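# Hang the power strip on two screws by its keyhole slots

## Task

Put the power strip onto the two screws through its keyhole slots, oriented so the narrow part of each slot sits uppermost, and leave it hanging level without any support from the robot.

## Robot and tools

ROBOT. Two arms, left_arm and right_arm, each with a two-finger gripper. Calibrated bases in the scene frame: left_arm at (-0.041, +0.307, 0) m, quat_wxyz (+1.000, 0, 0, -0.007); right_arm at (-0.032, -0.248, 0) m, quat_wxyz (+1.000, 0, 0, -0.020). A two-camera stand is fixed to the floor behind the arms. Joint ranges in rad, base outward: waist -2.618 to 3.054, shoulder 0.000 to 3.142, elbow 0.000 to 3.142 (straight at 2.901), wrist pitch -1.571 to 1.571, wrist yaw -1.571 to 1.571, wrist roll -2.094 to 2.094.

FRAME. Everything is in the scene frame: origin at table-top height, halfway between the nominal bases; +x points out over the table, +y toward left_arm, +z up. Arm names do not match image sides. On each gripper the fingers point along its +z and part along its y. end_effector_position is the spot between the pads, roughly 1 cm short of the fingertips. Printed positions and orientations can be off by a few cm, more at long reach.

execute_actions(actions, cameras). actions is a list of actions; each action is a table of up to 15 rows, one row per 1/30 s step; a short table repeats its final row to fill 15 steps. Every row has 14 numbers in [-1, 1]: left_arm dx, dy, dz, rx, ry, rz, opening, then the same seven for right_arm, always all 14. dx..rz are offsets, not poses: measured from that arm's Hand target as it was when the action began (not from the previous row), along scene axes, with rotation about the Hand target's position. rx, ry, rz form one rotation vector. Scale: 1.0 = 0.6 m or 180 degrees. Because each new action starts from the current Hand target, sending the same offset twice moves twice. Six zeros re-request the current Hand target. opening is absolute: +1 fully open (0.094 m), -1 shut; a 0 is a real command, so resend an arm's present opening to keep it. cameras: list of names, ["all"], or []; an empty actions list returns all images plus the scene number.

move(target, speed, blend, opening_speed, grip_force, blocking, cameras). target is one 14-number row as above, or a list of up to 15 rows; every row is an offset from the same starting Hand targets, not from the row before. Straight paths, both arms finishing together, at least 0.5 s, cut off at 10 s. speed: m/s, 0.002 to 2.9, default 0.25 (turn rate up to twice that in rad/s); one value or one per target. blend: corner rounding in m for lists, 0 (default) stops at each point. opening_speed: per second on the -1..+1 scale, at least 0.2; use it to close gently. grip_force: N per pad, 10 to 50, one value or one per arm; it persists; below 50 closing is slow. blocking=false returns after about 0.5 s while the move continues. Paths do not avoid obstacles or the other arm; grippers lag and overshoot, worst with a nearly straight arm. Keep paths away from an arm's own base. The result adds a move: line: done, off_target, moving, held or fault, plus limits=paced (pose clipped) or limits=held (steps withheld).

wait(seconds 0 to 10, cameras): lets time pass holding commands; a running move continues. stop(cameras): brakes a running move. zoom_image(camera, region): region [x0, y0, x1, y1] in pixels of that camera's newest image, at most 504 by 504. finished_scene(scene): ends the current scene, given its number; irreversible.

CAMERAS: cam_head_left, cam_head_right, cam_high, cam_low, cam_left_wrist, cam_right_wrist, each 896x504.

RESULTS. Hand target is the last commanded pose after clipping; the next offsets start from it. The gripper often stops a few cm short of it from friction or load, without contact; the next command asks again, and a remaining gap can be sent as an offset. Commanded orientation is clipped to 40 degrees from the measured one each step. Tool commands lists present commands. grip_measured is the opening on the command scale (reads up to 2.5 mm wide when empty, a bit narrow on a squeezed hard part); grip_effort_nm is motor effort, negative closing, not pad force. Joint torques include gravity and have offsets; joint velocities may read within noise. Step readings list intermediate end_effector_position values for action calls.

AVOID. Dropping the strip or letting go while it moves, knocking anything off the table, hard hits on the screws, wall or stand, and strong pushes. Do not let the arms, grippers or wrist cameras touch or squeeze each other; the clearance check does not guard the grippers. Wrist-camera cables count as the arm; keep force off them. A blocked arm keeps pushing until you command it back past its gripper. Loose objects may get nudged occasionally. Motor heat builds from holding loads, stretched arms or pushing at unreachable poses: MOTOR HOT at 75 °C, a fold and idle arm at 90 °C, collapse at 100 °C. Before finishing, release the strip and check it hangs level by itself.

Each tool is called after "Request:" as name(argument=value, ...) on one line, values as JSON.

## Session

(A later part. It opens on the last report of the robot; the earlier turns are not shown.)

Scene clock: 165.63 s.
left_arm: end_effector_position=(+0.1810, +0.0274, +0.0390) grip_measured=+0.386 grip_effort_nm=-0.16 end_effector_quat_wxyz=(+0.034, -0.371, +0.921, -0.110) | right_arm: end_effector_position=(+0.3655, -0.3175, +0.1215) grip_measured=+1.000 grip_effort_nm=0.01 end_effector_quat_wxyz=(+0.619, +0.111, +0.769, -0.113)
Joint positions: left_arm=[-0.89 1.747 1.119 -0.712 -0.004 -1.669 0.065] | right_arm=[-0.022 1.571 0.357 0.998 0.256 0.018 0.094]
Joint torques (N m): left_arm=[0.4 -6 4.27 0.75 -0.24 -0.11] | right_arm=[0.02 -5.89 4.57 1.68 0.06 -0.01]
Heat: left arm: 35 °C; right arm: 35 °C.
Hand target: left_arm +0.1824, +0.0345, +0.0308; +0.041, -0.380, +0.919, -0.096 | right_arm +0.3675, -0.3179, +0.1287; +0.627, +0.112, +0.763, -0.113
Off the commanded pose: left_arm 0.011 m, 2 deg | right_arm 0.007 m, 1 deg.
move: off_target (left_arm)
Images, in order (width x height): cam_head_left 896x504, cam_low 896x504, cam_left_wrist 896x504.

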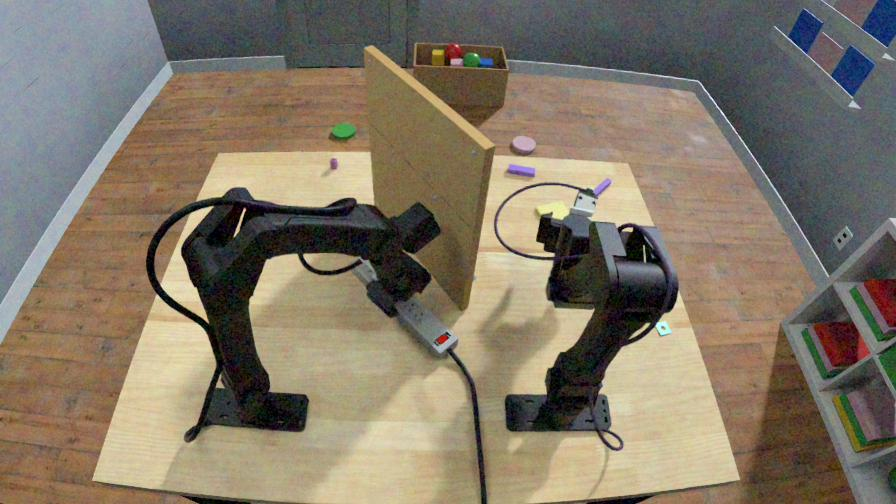

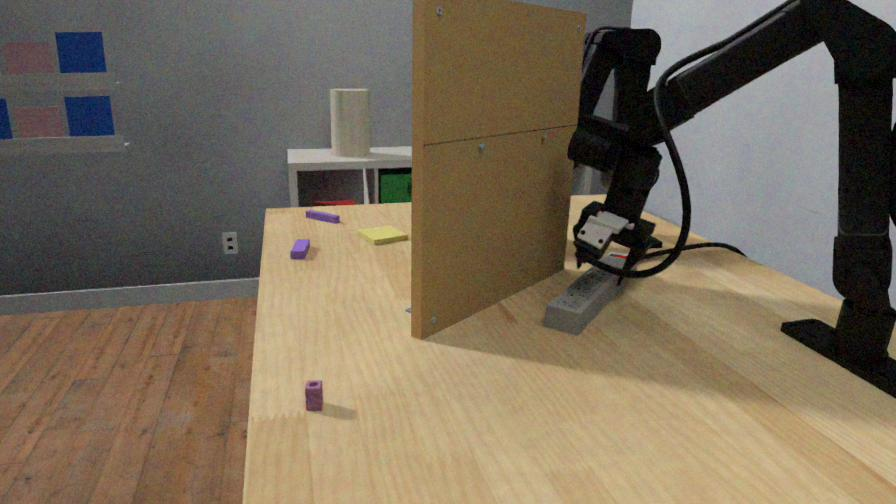

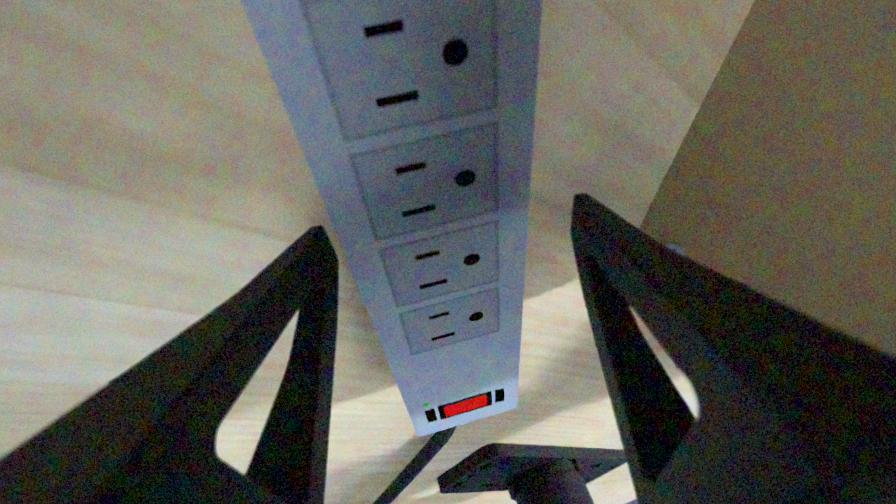

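Request:
move(target=[[0, 0, 0.042, 0, 0, 0, 0.383, 0, 0, 0, 0, 0, 0, 1.0], [-0.0075, 0.0078, 0.042, 0, 0, 0, 0.383, 0, 0, 0, 0, 0, 0, 1.0]], speed=0.06, cameras=["cam_left_wrist"])

Scene clock: 169.47 s.
left_arm: end_effector_position=(+0.1764, +0.0332, +0.0455) grip_measured=+0.386 grip_effort_nm=-0.16 end_effector_quat_wxyz=(+0.029, -0.373, +0.923, -0.094) | right_arm: end_effector_position=(+0.3655, -0.3175, +0.1215) grip_measured=+1.000 grip_effort_nm=0.00 end_effector_quat_wxyz=(+0.619, +0.111, +0.769, -0.113)
Joint positions: left_arm=[-0.89 1.739 1.143 -0.779 -0.004 -1.671 0.065] | right_arm=[-0.022 1.571 0.357 0.998 0.256 0.018 0.094]
Joint torques (N m): left_arm=[0.21 -9.63 5.12 0.4 -0.24 -0.11] | right_arm=[-0.02 -5.9 4.52 1.67 0.05 -0.01]
Heat: left arm: 34 °C; right arm: 34 °C.
Hand target: left_arm +0.1779, +0.0391, +0.0560; +0.041, -0.380, +0.919, -0.097 | right_arm +0.3675, -0.3179, +0.1287; +0.627, +0.112, +0.763, -0.113
Off the commanded pose: left_arm 0.012 m, 2 deg | right_arm 0.007 m, 1 deg.
move: off_target (left_arm)
Images, in order (width x height): cam_left_wrist 896x504.

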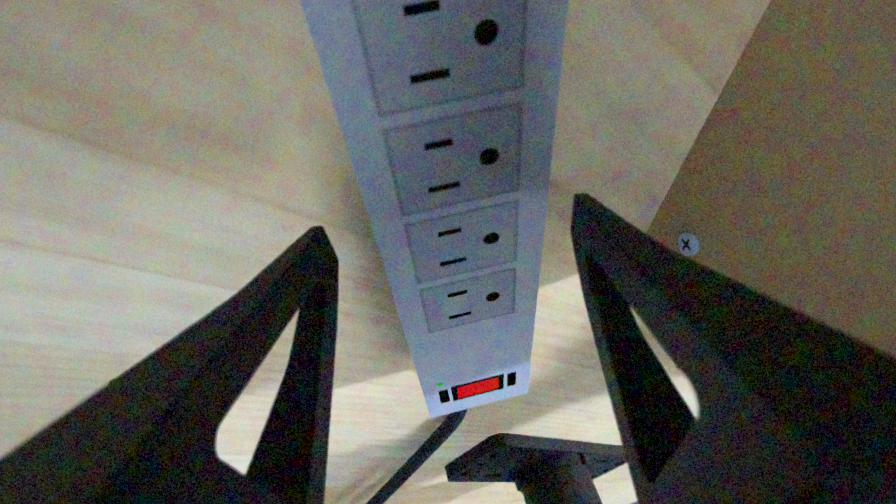

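Request:
move(target=[0, 0, -0.0433, 0, 0, 0, 0.383, 0, 0, 0, 0, 0, 0, 1.0], speed=0.06, cameras=["cam_head_left", "cam_low", "cam_left_wrist"])

Scene clock: 171.87 s.
left_arm: end_effector_position=(+0.1768, +0.0329, +0.0342) grip_measured=+0.386 grip_effort_nm=-0.16 end_effector_quat_wxyz=(+0.033, -0.373, +0.922, -0.105) | right_arm: end_effector_position=(+0.3655, -0.3175, +0.1215) grip_measured=+1.000 grip_effort_nm=0.00 end_effector_quat_wxyz=(+0.619, +0.111, +0.769, -0.113)
Joint positions: left_arm=[-0.89 1.739 1.09 -0.703 -0.004 -1.671 0.065] | right_arm=[-0.022 1.571 0.357 0.998 0.256 0.018 0.094]
Joint torques (N m): left_arm=[0.2 -6.74 4.12 0.71 -0.23 -0.11] | right_arm=[-0.03 -5.85 4.49 1.67 0.05 -0.01]
Heat: left arm: 34 °C; right arm: 34 °C.
Hand target: left_arm +0.1779, +0.0391, +0.0300; +0.041, -0.380, +0.919, -0.097 | right_arm +0.3675, -0.3179, +0.1287; +0.627, +0.112, +0.763, -0.113
Off the commanded pose: left_arm 0.008 m, 2 deg | right_arm 0.007 m, 1 deg.
move: done
Images, in order (width x height): cam_head_left 896x504, cam_low 896x504, cam_left_wrist 896x504.

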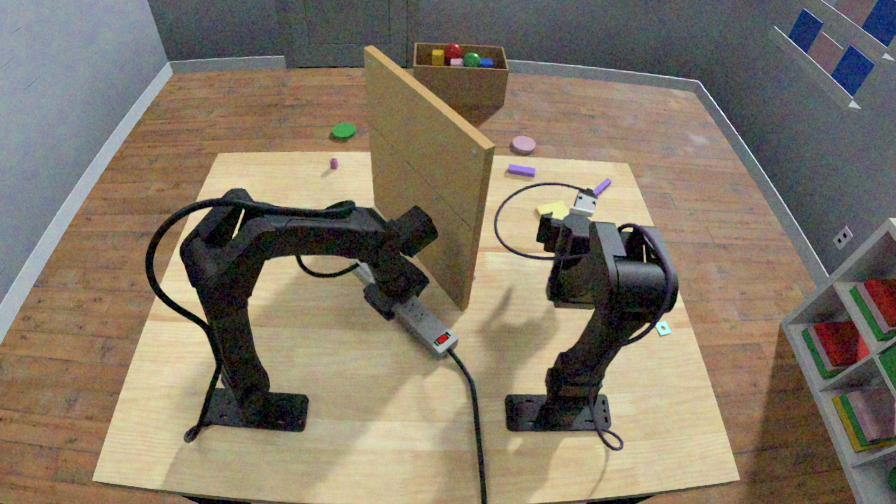

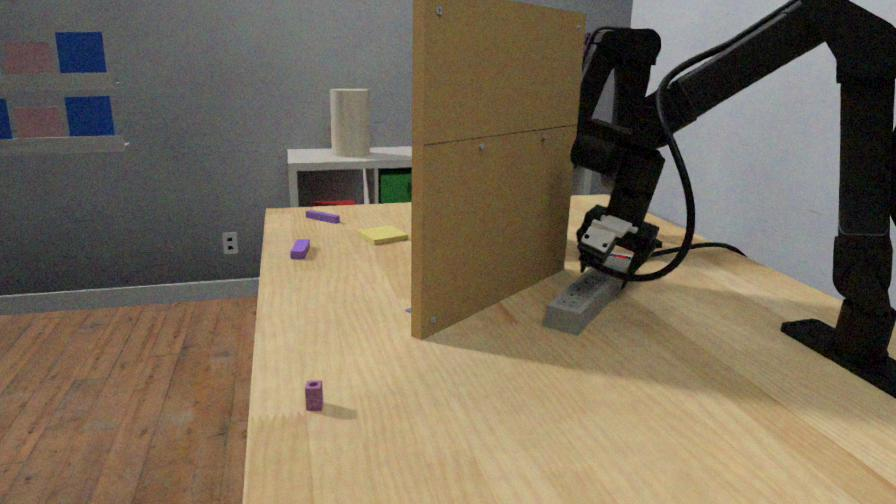

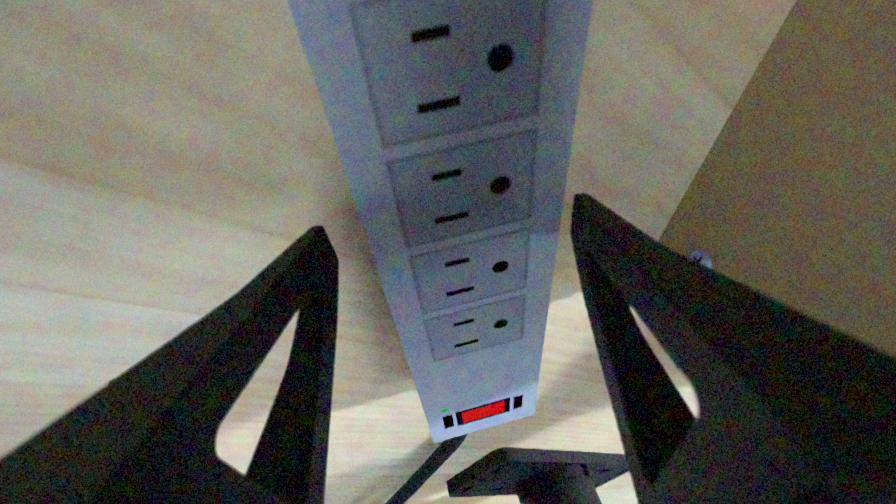

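Request:
move(target=[0.0035, -0.0037, -0.0233, 0, 0, 0, 0.383, 0, 0, 0, 0, 0, 0, 1.0], speed=0.06, cameras=["cam_low", "cam_left_wrist"])

Scene clock: 174.93 s.
left_arm: end_effector_position=(+0.1799, +0.0289, +0.0287) grip_measured=+0.386 grip_effort_nm=-0.16 end_effector_quat_wxyz=(+0.036, -0.372, +0.920, -0.116) | right_arm: end_effector_position=(+0.3655, -0.3175, +0.1215) grip_measured=+1.000 grip_effort_nm=0.01 end_effector_quat_wxyz=(+0.619, +0.111, +0.769, -0.113)
Joint positions: left_arm=[-0.89 1.746 1.069 -0.65 -0.004 -1.671 0.065] | right_arm=[-0.022 1.571 0.357 0.998 0.256 0.018 0.094]
Joint torques (N m): left_arm=[0.25 -4.96 4.16 0.76 -0.23 -0.11] | right_arm=[0.02 -5.89 4.55 1.68 0.06 -0.01]
Heat: left arm: 34 °C; right arm: 34 °C.
Hand target: left_arm +0.1800, +0.0370, +0.0159; +0.041, -0.380, +0.919, -0.096 | right_arm +0.3675, -0.3179, +0.1287; +0.627, +0.112, +0.763, -0.113
Off the commanded pose: left_arm 0.015 m, 2 deg | right_arm 0.007 m, 1 deg.
move: off_target (left_arm)
Images, in order (width x height): cam_low 896x504, cam_left_wrist 896x504.

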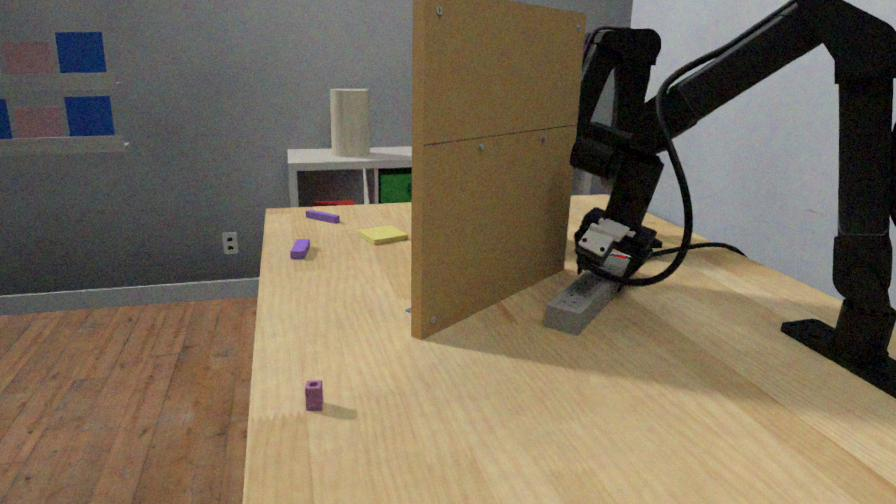

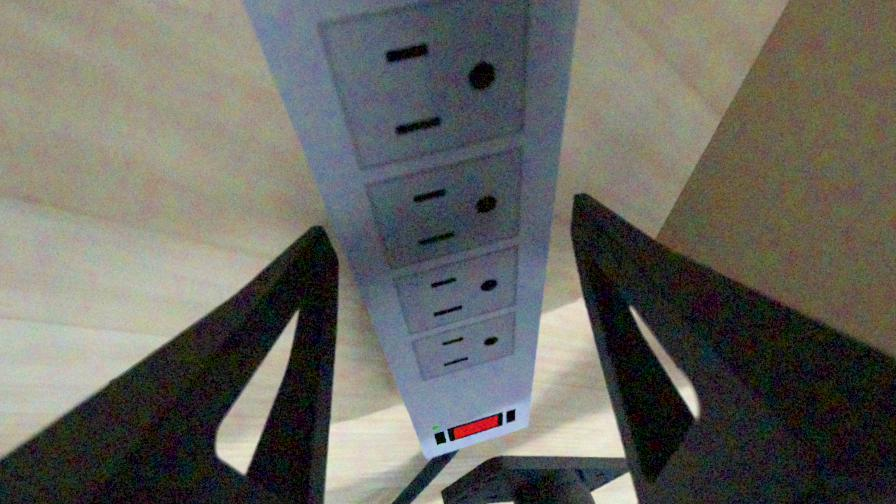

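Request:
zoom_image(camera="cam_low", region=[520, 180, 720, 350])

Request:
execute_actions(actions=[], cameras=["cam_high", "cam_head_left", "cam_head_right"])

Request:
zoom_image(camera="cam_high", region=[400, 170, 620, 370])

Request:
zoom_image(camera="cam_head_left", region=[300, 180, 500, 370])

Scaled by 2.520 from the camera's 896x504 image, which has a finer 1280x720 frame.

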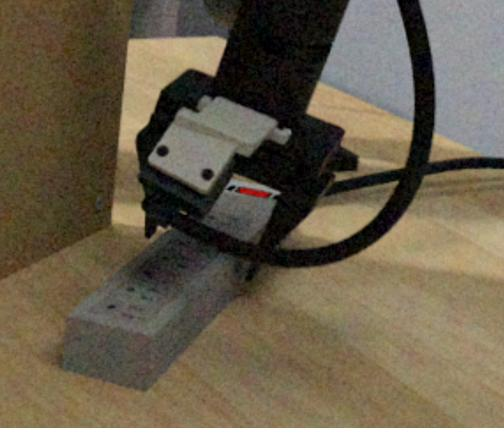

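Scene clock: 183.90 s.
left_arm: end_effector_position=(+0.1800, +0.0289, +0.0287) grip_measured=+0.386 grip_effort_nm=-0.16 end_effector_quat_wxyz=(+0.036, -0.372, +0.920, -0.116) | right_arm: end_effector_position=(+0.3655, -0.3175, +0.1215) grip_measured=+1.000 grip_effort_nm=0.00 end_effector_quat_wxyz=(+0.619, +0.111, +0.769, -0.113)
Joint positions: left_arm=[-0.89 1.746 1.069 -0.65 -0.004 -1.671 0.065] | right_arm=[-0.022 1.571 0.357 0.998 0.256 0.018 0.094]
Joint velocities: within noise
Joint torques (N m): left_arm=[0.27 -4.96 4.15 0.76 -0.23 -0.1] | right_arm=[0.06 -5.85 4.57 1.69 0.07 -0.03]
Heat: left arm: 33 °C; right arm: 34 °C.
Hand target: left_arm +0.1800, +0.0370, +0.0159; +0.041, -0.380, +0.919, -0.096 | right_arm +0.3675, -0.3179, +0.1287; +0.627, +0.112, +0.763, -0.113
Tool commands: left_gripper/opening=+0.383 right_gripper/opening=+1.0
Off the commanded pose: left_arm 0.015 m, 3 deg | right_arm 0.007 m, 1 deg.
Images, in order (width x height): cam_head_left 896x504, cam_head_right 896x504, cam_high 896x504.

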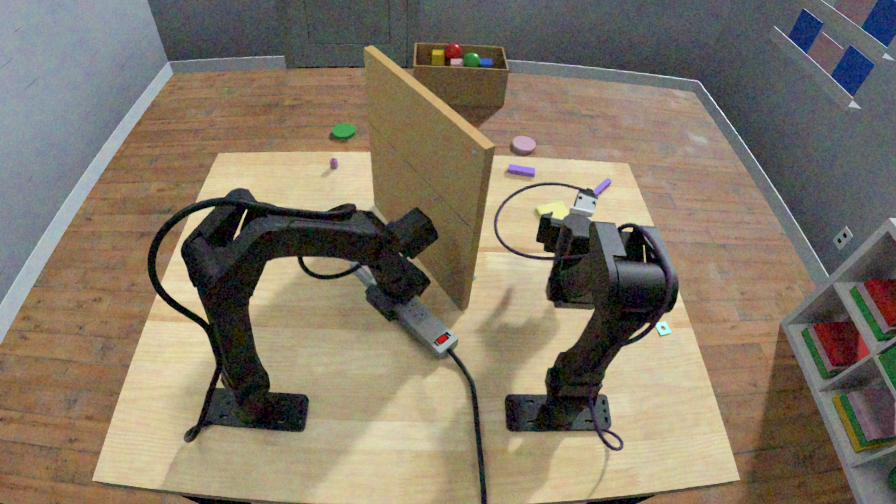

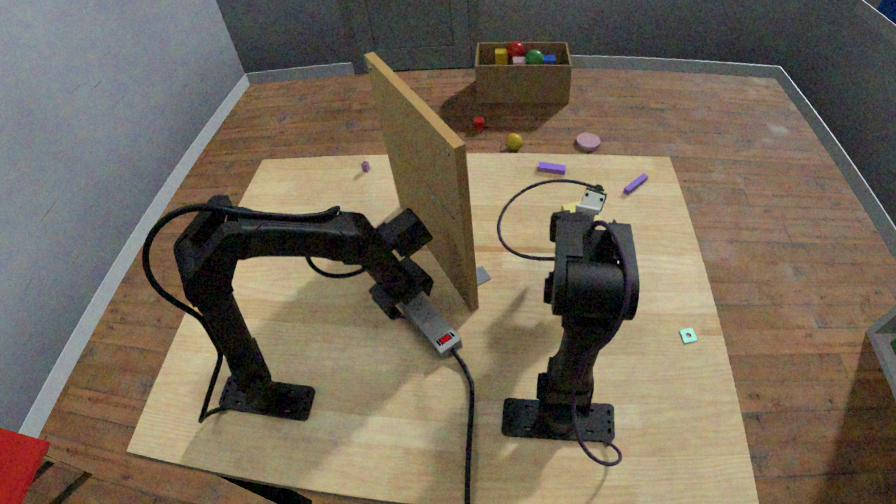

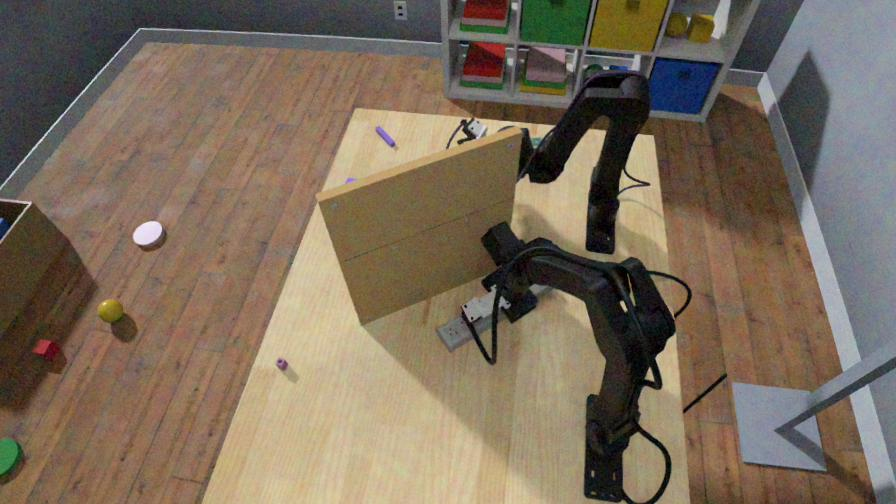

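Scaled by 2.291 from the camera's 896x504 image, which has a finer 1280x720 frame.

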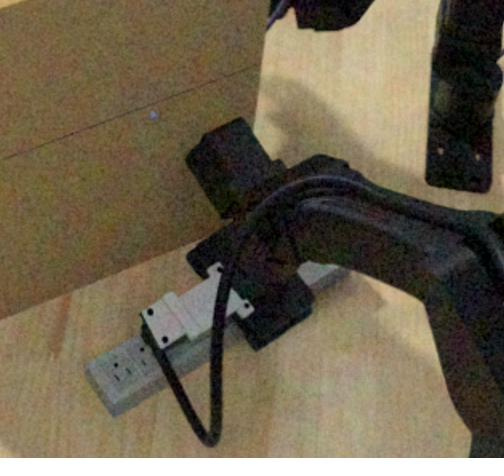

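Scaled by 2.520 from the camera's 896x504 image, which has a finer 1280x720 frame.

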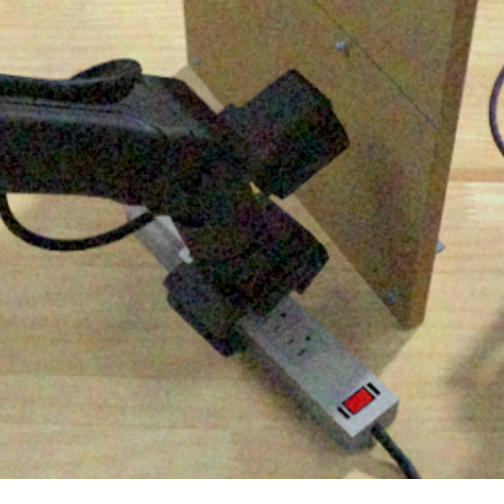

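Request:
move(target=[0, 0, 0.01, 0, 0, 0, 0.09, 0, 0, 0, 0, 0, 0, 1.0], speed=0.05, grip_force=[10, 50], cameras=["cam_low", "cam_left_wrist"])

Scene clock: 190.63 s.
left_arm: end_effector_position=(+0.1796, +0.0293, +0.0286) grip_measured=+0.119 grip_effort_nm=-0.24 end_effector_quat_wxyz=(+0.036, -0.372, +0.920, -0.115) | right_arm: end_effector_position=(+0.3655, -0.3175, +0.1215) grip_measured=+1.000 grip_effort_nm=0.00 end_effector_quat_wxyz=(+0.619, +0.111, +0.769, -0.113)
Joint positions: left_arm=[-0.89 1.746 1.069 -0.652 -0.004 -1.671 0.053] | right_arm=[-0.022 1.571 0.357 0.998 0.256 0.018 0.094]
Joint torques (N m): left_arm=[0.27 -5.64 5.09 0.54 -0.24 -0.1] | right_arm=[-0.05 -5.94 4.53 1.67 0.07 -0.01]
Heat: left arm: 33 °C; right arm: 34 °C.
Hand target: left_arm +0.1800, +0.0370, +0.0219; +0.041, -0.380, +0.919, -0.096 | right_arm +0.3675, -0.3179, +0.1287; +0.627, +0.112, +0.763, -0.113
Off the commanded pose: left_arm 0.010 m, 2 deg | right_arm 0.007 m, 1 deg.
grip_force (N): 10, 50
move: done
Images, in order (width x height): cam_low 896x504, cam_left_wrist 896x504.

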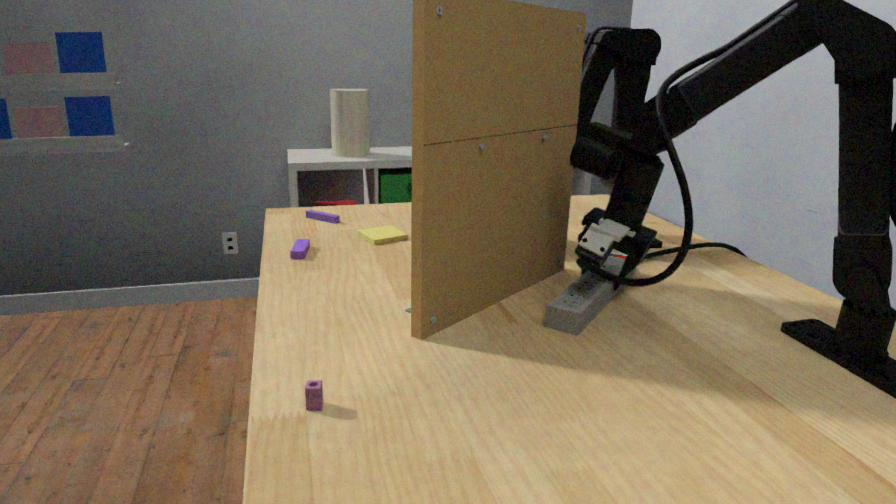

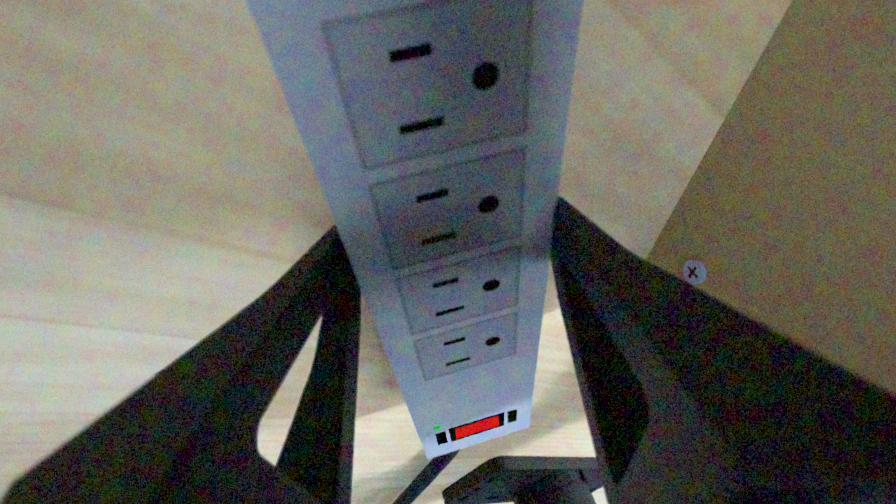

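Request:
move(target=[-0.0802, 0.1167, 0.012, 0, 0, 0, 0.09, 0, 0, 0, 0, 0, 0, 1.0], speed=0.06, cameras=["all"])

Scene clock: 193.20 s.
left_arm: end_effector_position=(+0.1358, +0.0946, +0.0277) grip_measured=+0.115 grip_effort_nm=-0.28 end_effector_quat_wxyz=(+0.036, -0.379, +0.918, -0.109) | right_arm: end_effector_position=(+0.3655, -0.3175, +0.1215) grip_measured=+1.000 grip_effort_nm=0.01 end_effector_quat_wxyz=(+0.619, +0.111, +0.769, -0.113)
Joint positions: left_arm=[-0.868 1.464 0.774 -0.651 -0.004 -1.664 0.052] | right_arm=[-0.022 1.571 0.357 0.998 0.256 0.018 0.094]
Joint torques (N m): left_arm=[0.55 -6.57 4.11 0.33 -0.17 0.06] | right_arm=[-0.01 -5.86 4.53 1.69 0.05 -0.01]
Heat: left arm: 33 °C; right arm: 34 °C.
Hand target: left_arm +0.1319, +0.1070, +0.0291; +0.041, -0.380, +0.919, -0.096 | right_arm +0.3675, -0.3179, +0.1287; +0.627, +0.112, +0.763, -0.113
Off the commanded pose: left_arm 0.013 m, 2 deg | right_arm 0.007 m, 1 deg.
grip_force (N): 10, 50
move: off_target (left_arm)

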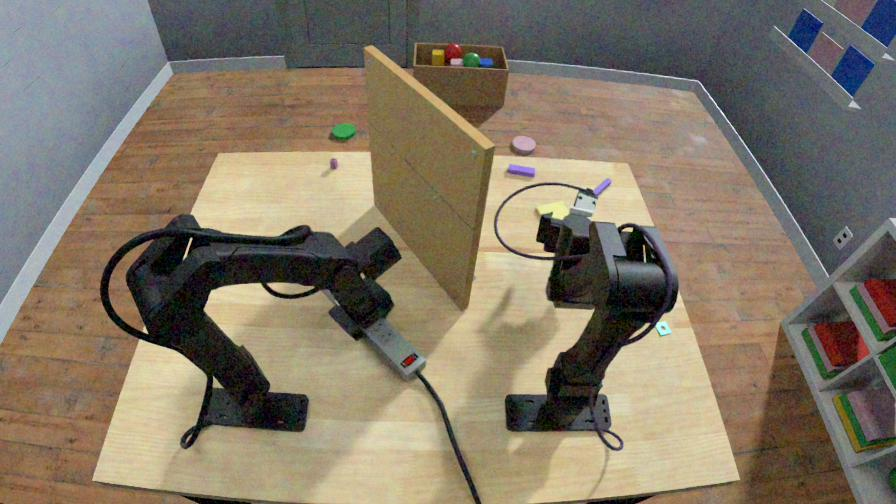

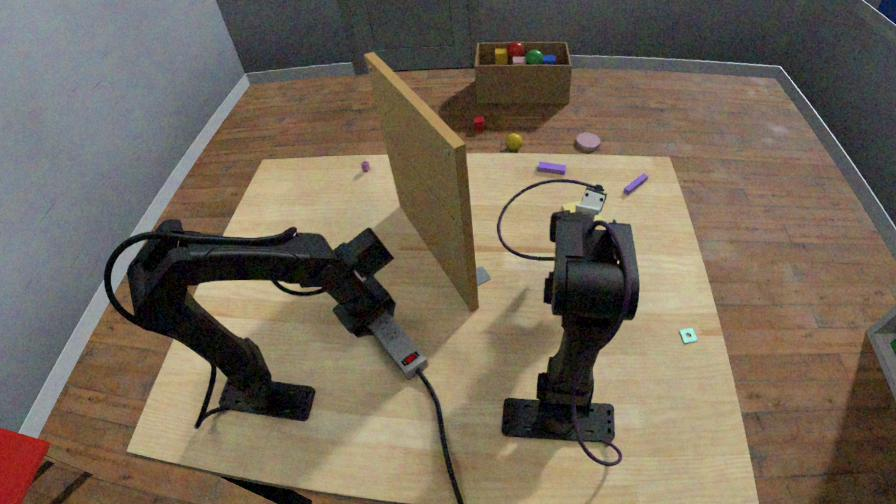

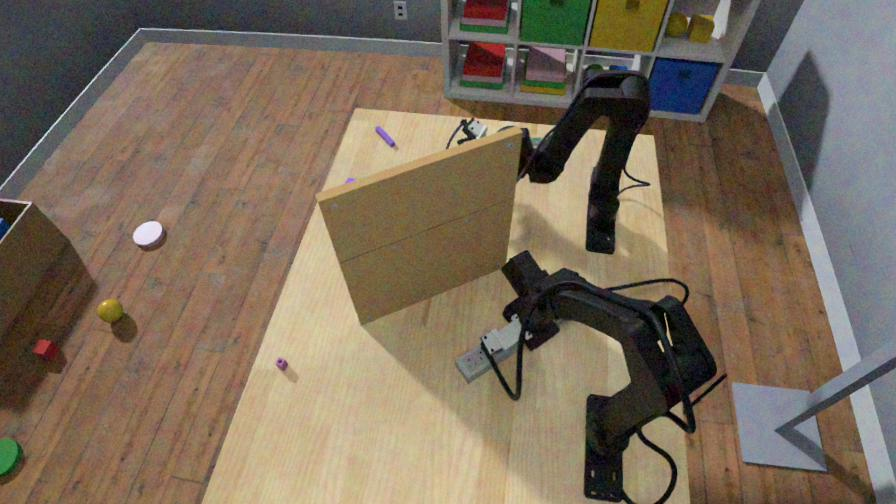

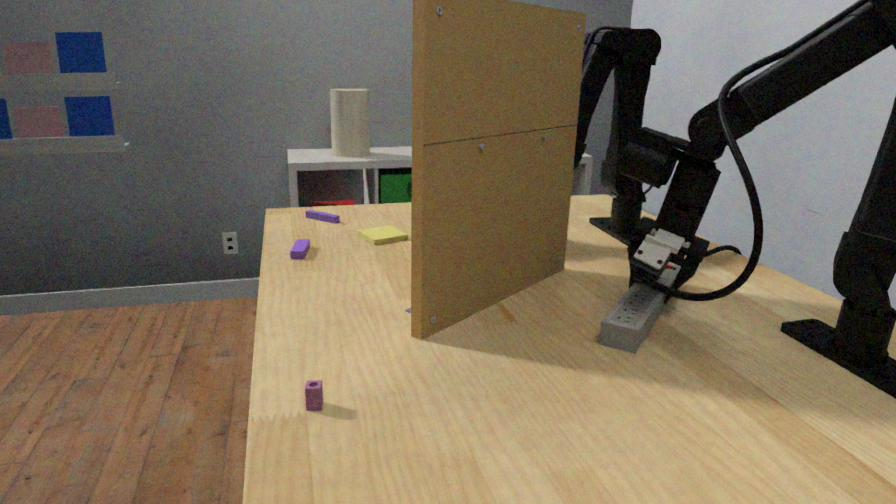

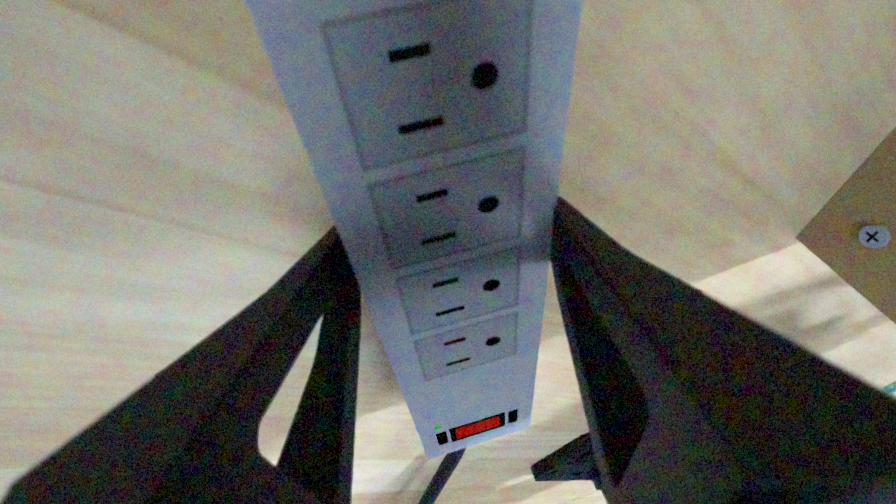

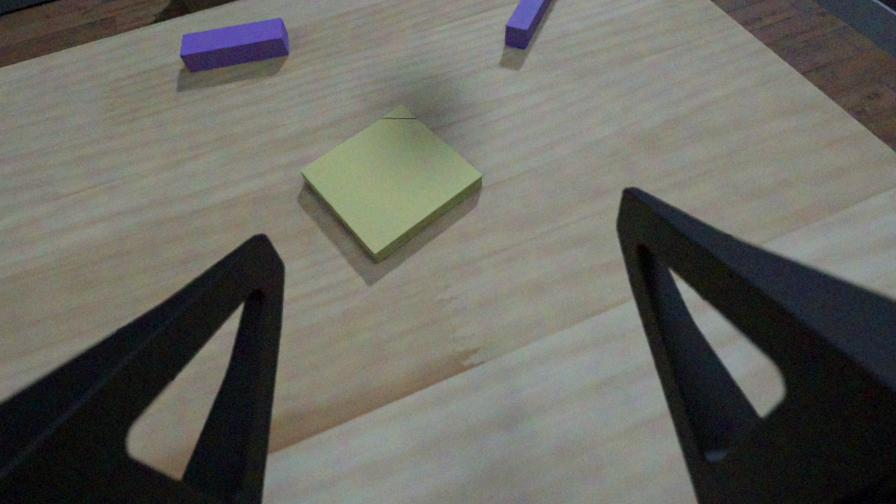

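Request:
move(target=[[0, 0, 0, 0, 0, 0, 0.55, 0, 0, 0, 0, 0, 0, 1.0], [0.01, 0.01, 0.1, 0, 0, 0, 0.55, 0, 0, 0, 0, 0, 0, 1.0], [0.0153, 0.0153, 0.117, 0.0471, 0.0471, 0, 0.55, 0, 0, 0, 0, 0, 0, 1.0]], speed=0.08, grip_force=[50, 50], cameras=["cam_head_left", "cam_low", "cam_left_wrist", "cam_high"])

Scene clock: 200.47 s.
left_arm: end_effector_position=(+0.1388, +0.1151, +0.0977) grip_measured=+0.547 grip_effort_nm=0.16 end_effector_quat_wxyz=(+0.003, -0.379, +0.925, -0.010) | right_arm: end_effector_position=(+0.3655, -0.3175, +0.1215) grip_measured=+1.000 grip_effort_nm=0.00 end_effector_quat_wxyz=(+0.619, +0.111, +0.769, -0.113)
Joint positions: left_arm=[-0.807 1.525 1.149 -1.175 0.001 -1.597 0.073] | right_arm=[-0.022 1.571 0.357 0.998 0.256 0.018 0.094]
Joint torques (N m): left_arm=[0.62 -3.47 7.17 0.04 -0.03 -0.01] | right_arm=[-0.06 -5.89 4.51 1.68 0.08 -0.01]
Heat: left arm: 33 °C; right arm: 34 °C.
Hand target: left_arm +0.1411, +0.1162, +0.0994; +0.001, -0.382, +0.924, +0.000 | right_arm +0.3675, -0.3179, +0.1287; +0.627, +0.112, +0.763, -0.113
Off the commanded pose: left_arm 0.003 m, 1 deg | right_arm 0.007 m, 1 deg.
move: done
Images, in order (width x height): cam_head_left 896x504, cam_high 896x504, cam_low 896x504, cam_left_wrist 896x504.

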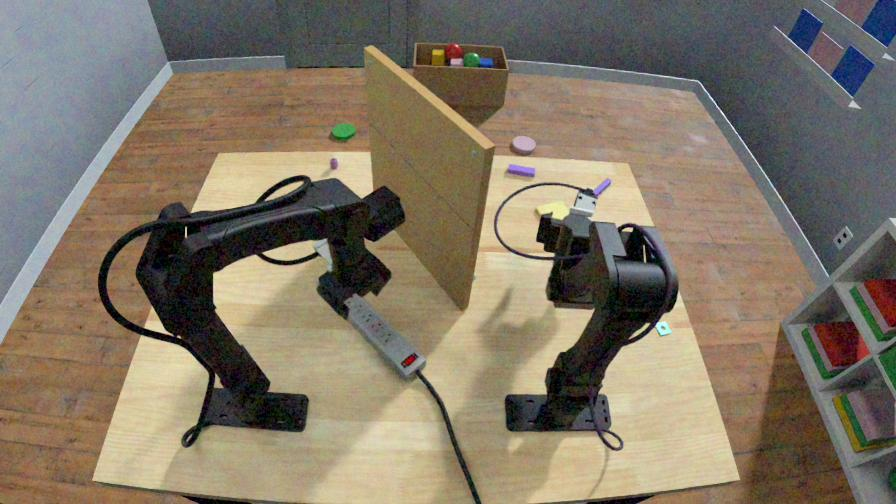

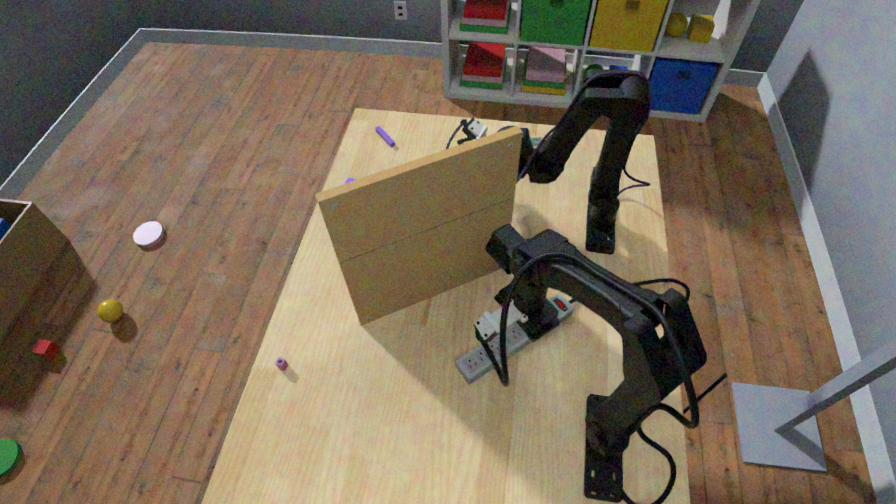

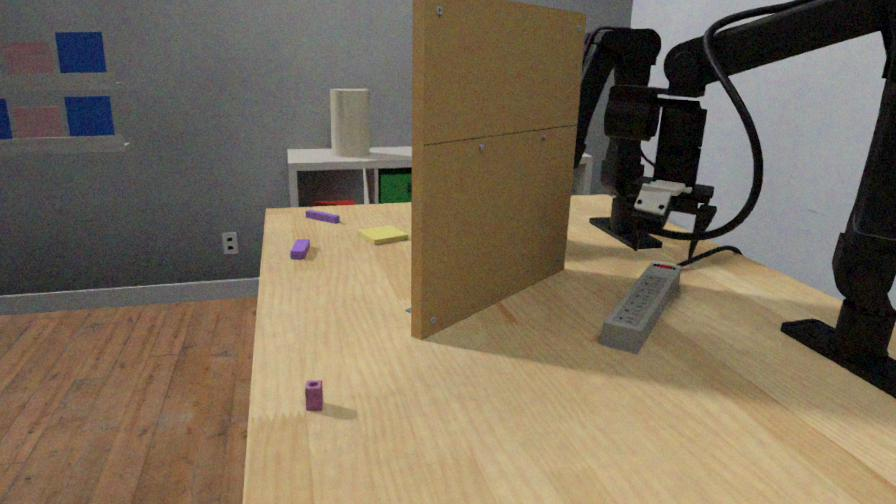

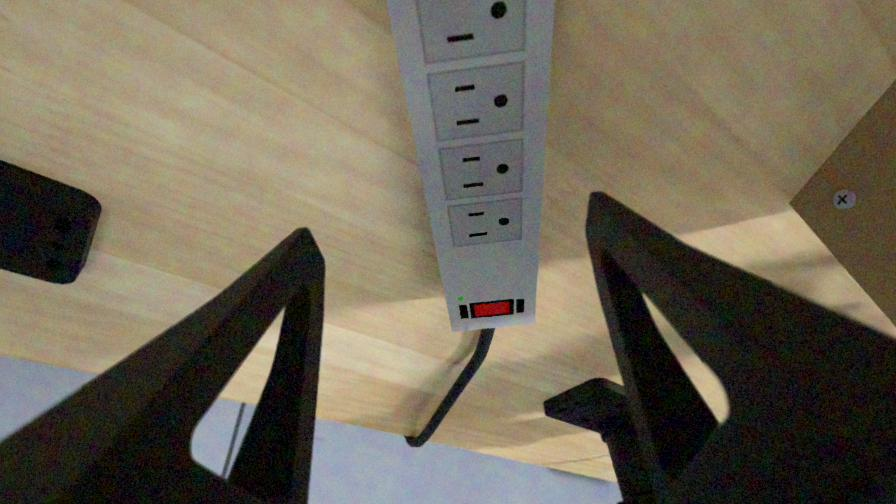

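Request:
move(target=[[0.0103, -0.0218, 0, 0, 0, 0.005, 0.55, 0, 0, 0, 0, 0, 0, 1.0], [0.0103, -0.0218, -0.062, 0, 0, 0.005, 0.55, 0, 0, 0, 0, 0, 0, 1.0]], speed=0.08, cameras=["cam_left_wrist", "cam_low"])

Scene clock: 205.37 s.
left_arm: end_effector_position=(+0.1506, +0.1015, +0.0702) grip_measured=+0.547 grip_effort_nm=0.16 end_effector_quat_wxyz=(+0.004, -0.386, +0.922, -0.013) | right_arm: end_effector_position=(+0.3655, -0.3175, +0.1215) grip_measured=+1.000 grip_effort_nm=0.01 end_effector_quat_wxyz=(+0.619, +0.111, +0.769, -0.113)
Joint positions: left_arm=[-0.809 1.608 1.12 -1.056 0.001 -1.615 0.073] | right_arm=[-0.022 1.571 0.357 0.998 0.256 0.018 0.094]
Joint torques (N m): left_arm=[-0.53 -4.22 4.3 0.32 -0.04 -0.13] | right_arm=[-0.02 -5.93 4.53 1.68 0.07 -0.02]
Heat: left arm: 33 °C; right arm: 34 °C.
Hand target: left_arm +0.1472, +0.1032, +0.0621; +0.001, -0.389, +0.921, +0.000 | right_arm +0.3675, -0.3179, +0.1287; +0.627, +0.112, +0.763, -0.113
Off the commanded pose: left_arm 0.009 m, 2 deg | right_arm 0.007 m, 1 deg.
move: done
Images, in order (width x height): cam_low 896x504, cam_left_wrist 896x504.

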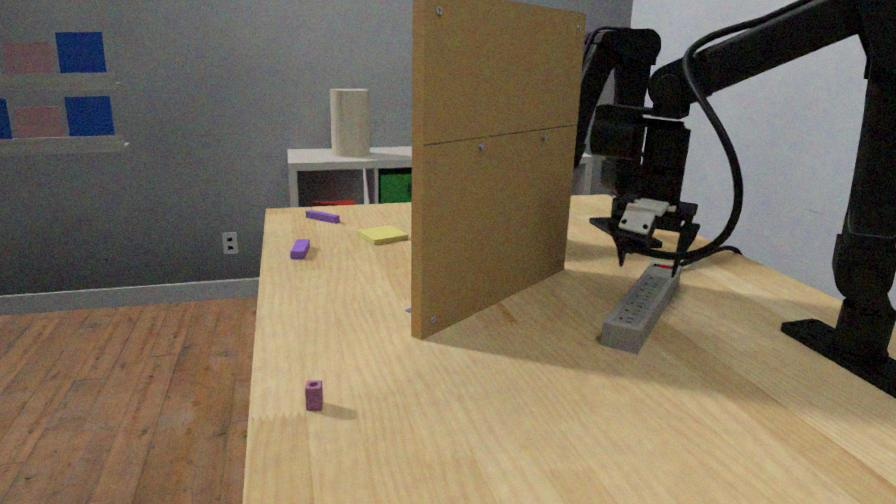

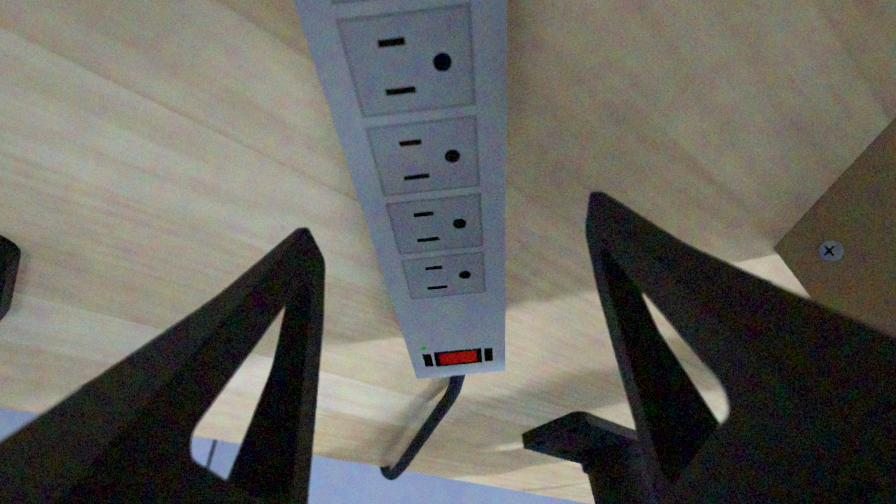

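Request:
move(target=[[-0.006, 0.0058, 0, 0, 0, 0, 0.55, 0, 0, 0, 0, 0, 0, 1.0], [-0.006, 0.0058, -0.07, 0, 0, 0, 0.55, 0, 0, 0, 0, 0, 0, 1.0]], speed=0.06, cameras=["cam_left_wrist", "cam_low"])

Scene clock: 209.83 s.
left_arm: end_effector_position=(+0.1482, +0.1041, +0.0287) grip_measured=+0.547 grip_effort_nm=0.16 end_effector_quat_wxyz=(+0.005, -0.387, +0.922, -0.014) | right_arm: end_effector_position=(+0.3655, -0.3175, +0.1215) grip_measured=+1.000 grip_effort_nm=0.00 end_effector_quat_wxyz=(+0.619, +0.111, +0.769, -0.113)
Joint positions: left_arm=[-0.809 1.647 0.987 -0.882 0.001 -1.617 0.073] | right_arm=[-0.022 1.571 0.357 0.998 0.256 0.018 0.094]
Joint torques (N m): left_arm=[-0.58 -4.15 4.04 0.36 -0.04 -0.12] | right_arm=[-0.05 -5.82 4.48 1.68 0.05 0]
Heat: left arm: 33 °C; right arm: 34 °C.
Hand target: left_arm +0.1436, +0.1066, +0.0202; +0.001, -0.389, +0.921, +0.000 | right_arm +0.3675, -0.3179, +0.1287; +0.627, +0.112, +0.763, -0.113
Off the commanded pose: left_arm 0.010 m, 2 deg | right_arm 0.007 m, 1 deg.
move: done
Images, in order (width x height): cam_low 896x504, cam_left_wrist 896x504.

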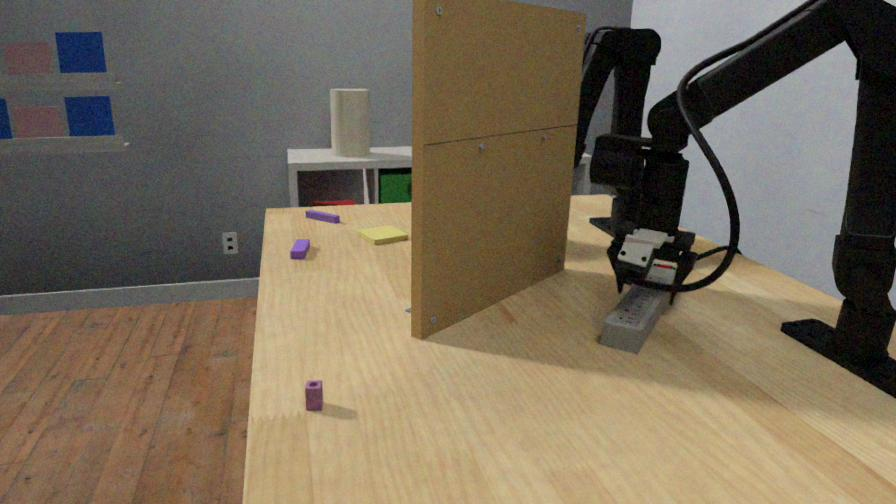

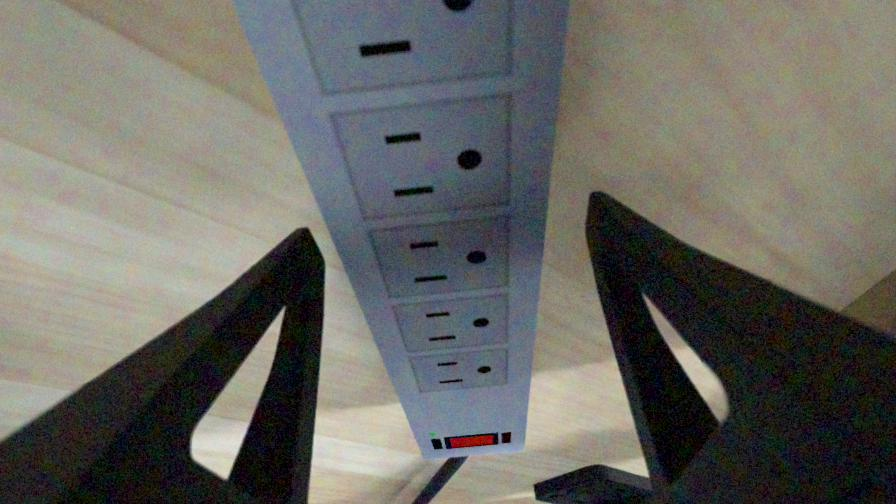

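Request:
move(target=[0, 0, 0, 0, 0, 0, -0.15, 0, 0, 0, 0, 0, 0, 1.0], speed=0.06, opening_speed=0.3, cameras=["cam_left_wrist", "cam_low"])

Scene clock: 213.53 s.
left_arm: end_effector_position=(+0.1481, +0.1036, +0.0287) grip_measured=+0.039 grip_effort_nm=-1.03 end_effector_quat_wxyz=(+0.004, -0.387, +0.922, -0.014) | right_arm: end_effector_position=(+0.3655, -0.3175, +0.1215) grip_measured=+1.000 grip_effort_nm=0.01 end_effector_quat_wxyz=(+0.619, +0.111, +0.769, -0.113)
Joint positions: left_arm=[-0.809 1.647 0.987 -0.882 0.003 -1.617 0.049] | right_arm=[-0.022 1.571 0.357 0.998 0.256 0.018 0.094]
Joint torques (N m): left_arm=[-0.61 -4.15 4.03 0.36 -0.06 -0.13] | right_arm=[-0.05 -5.87 4.48 1.69 0.06 -0.02]
Heat: left arm: 33 °C; right arm: 34 °C.
Hand target: left_arm +0.1436, +0.1066, +0.0202; +0.001, -0.389, +0.921, +0.000 | right_arm +0.3675, -0.3179, +0.1287; +0.627, +0.112, +0.763, -0.113
Off the commanded pose: left_arm 0.010 m, 2 deg | right_arm 0.007 m, 1 deg.
move: done
Images, in order (width x height): cam_low 896x504, cam_left_wrist 896x504.

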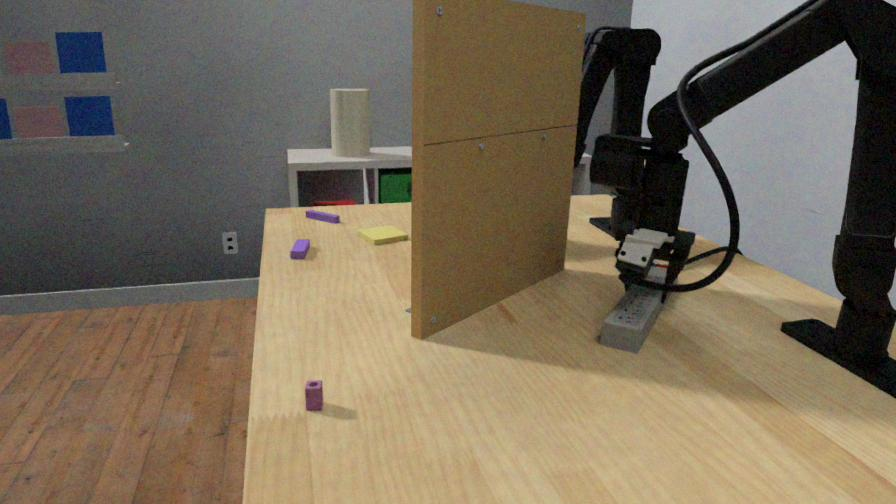

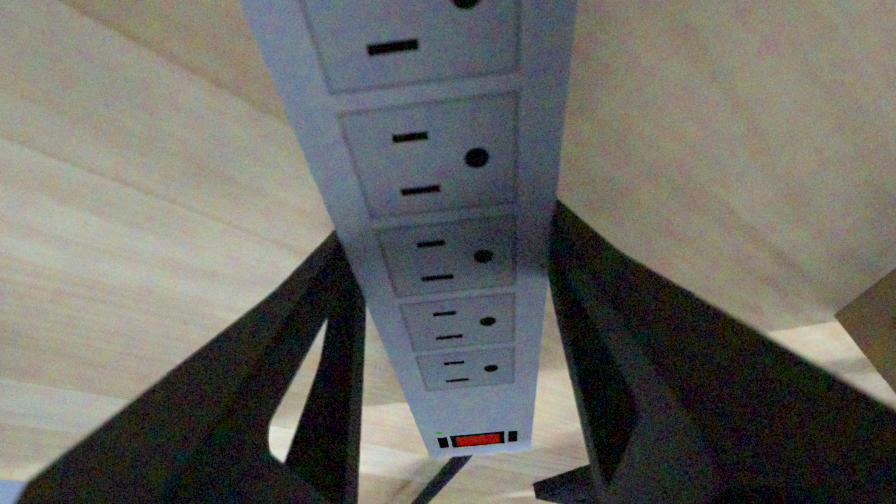

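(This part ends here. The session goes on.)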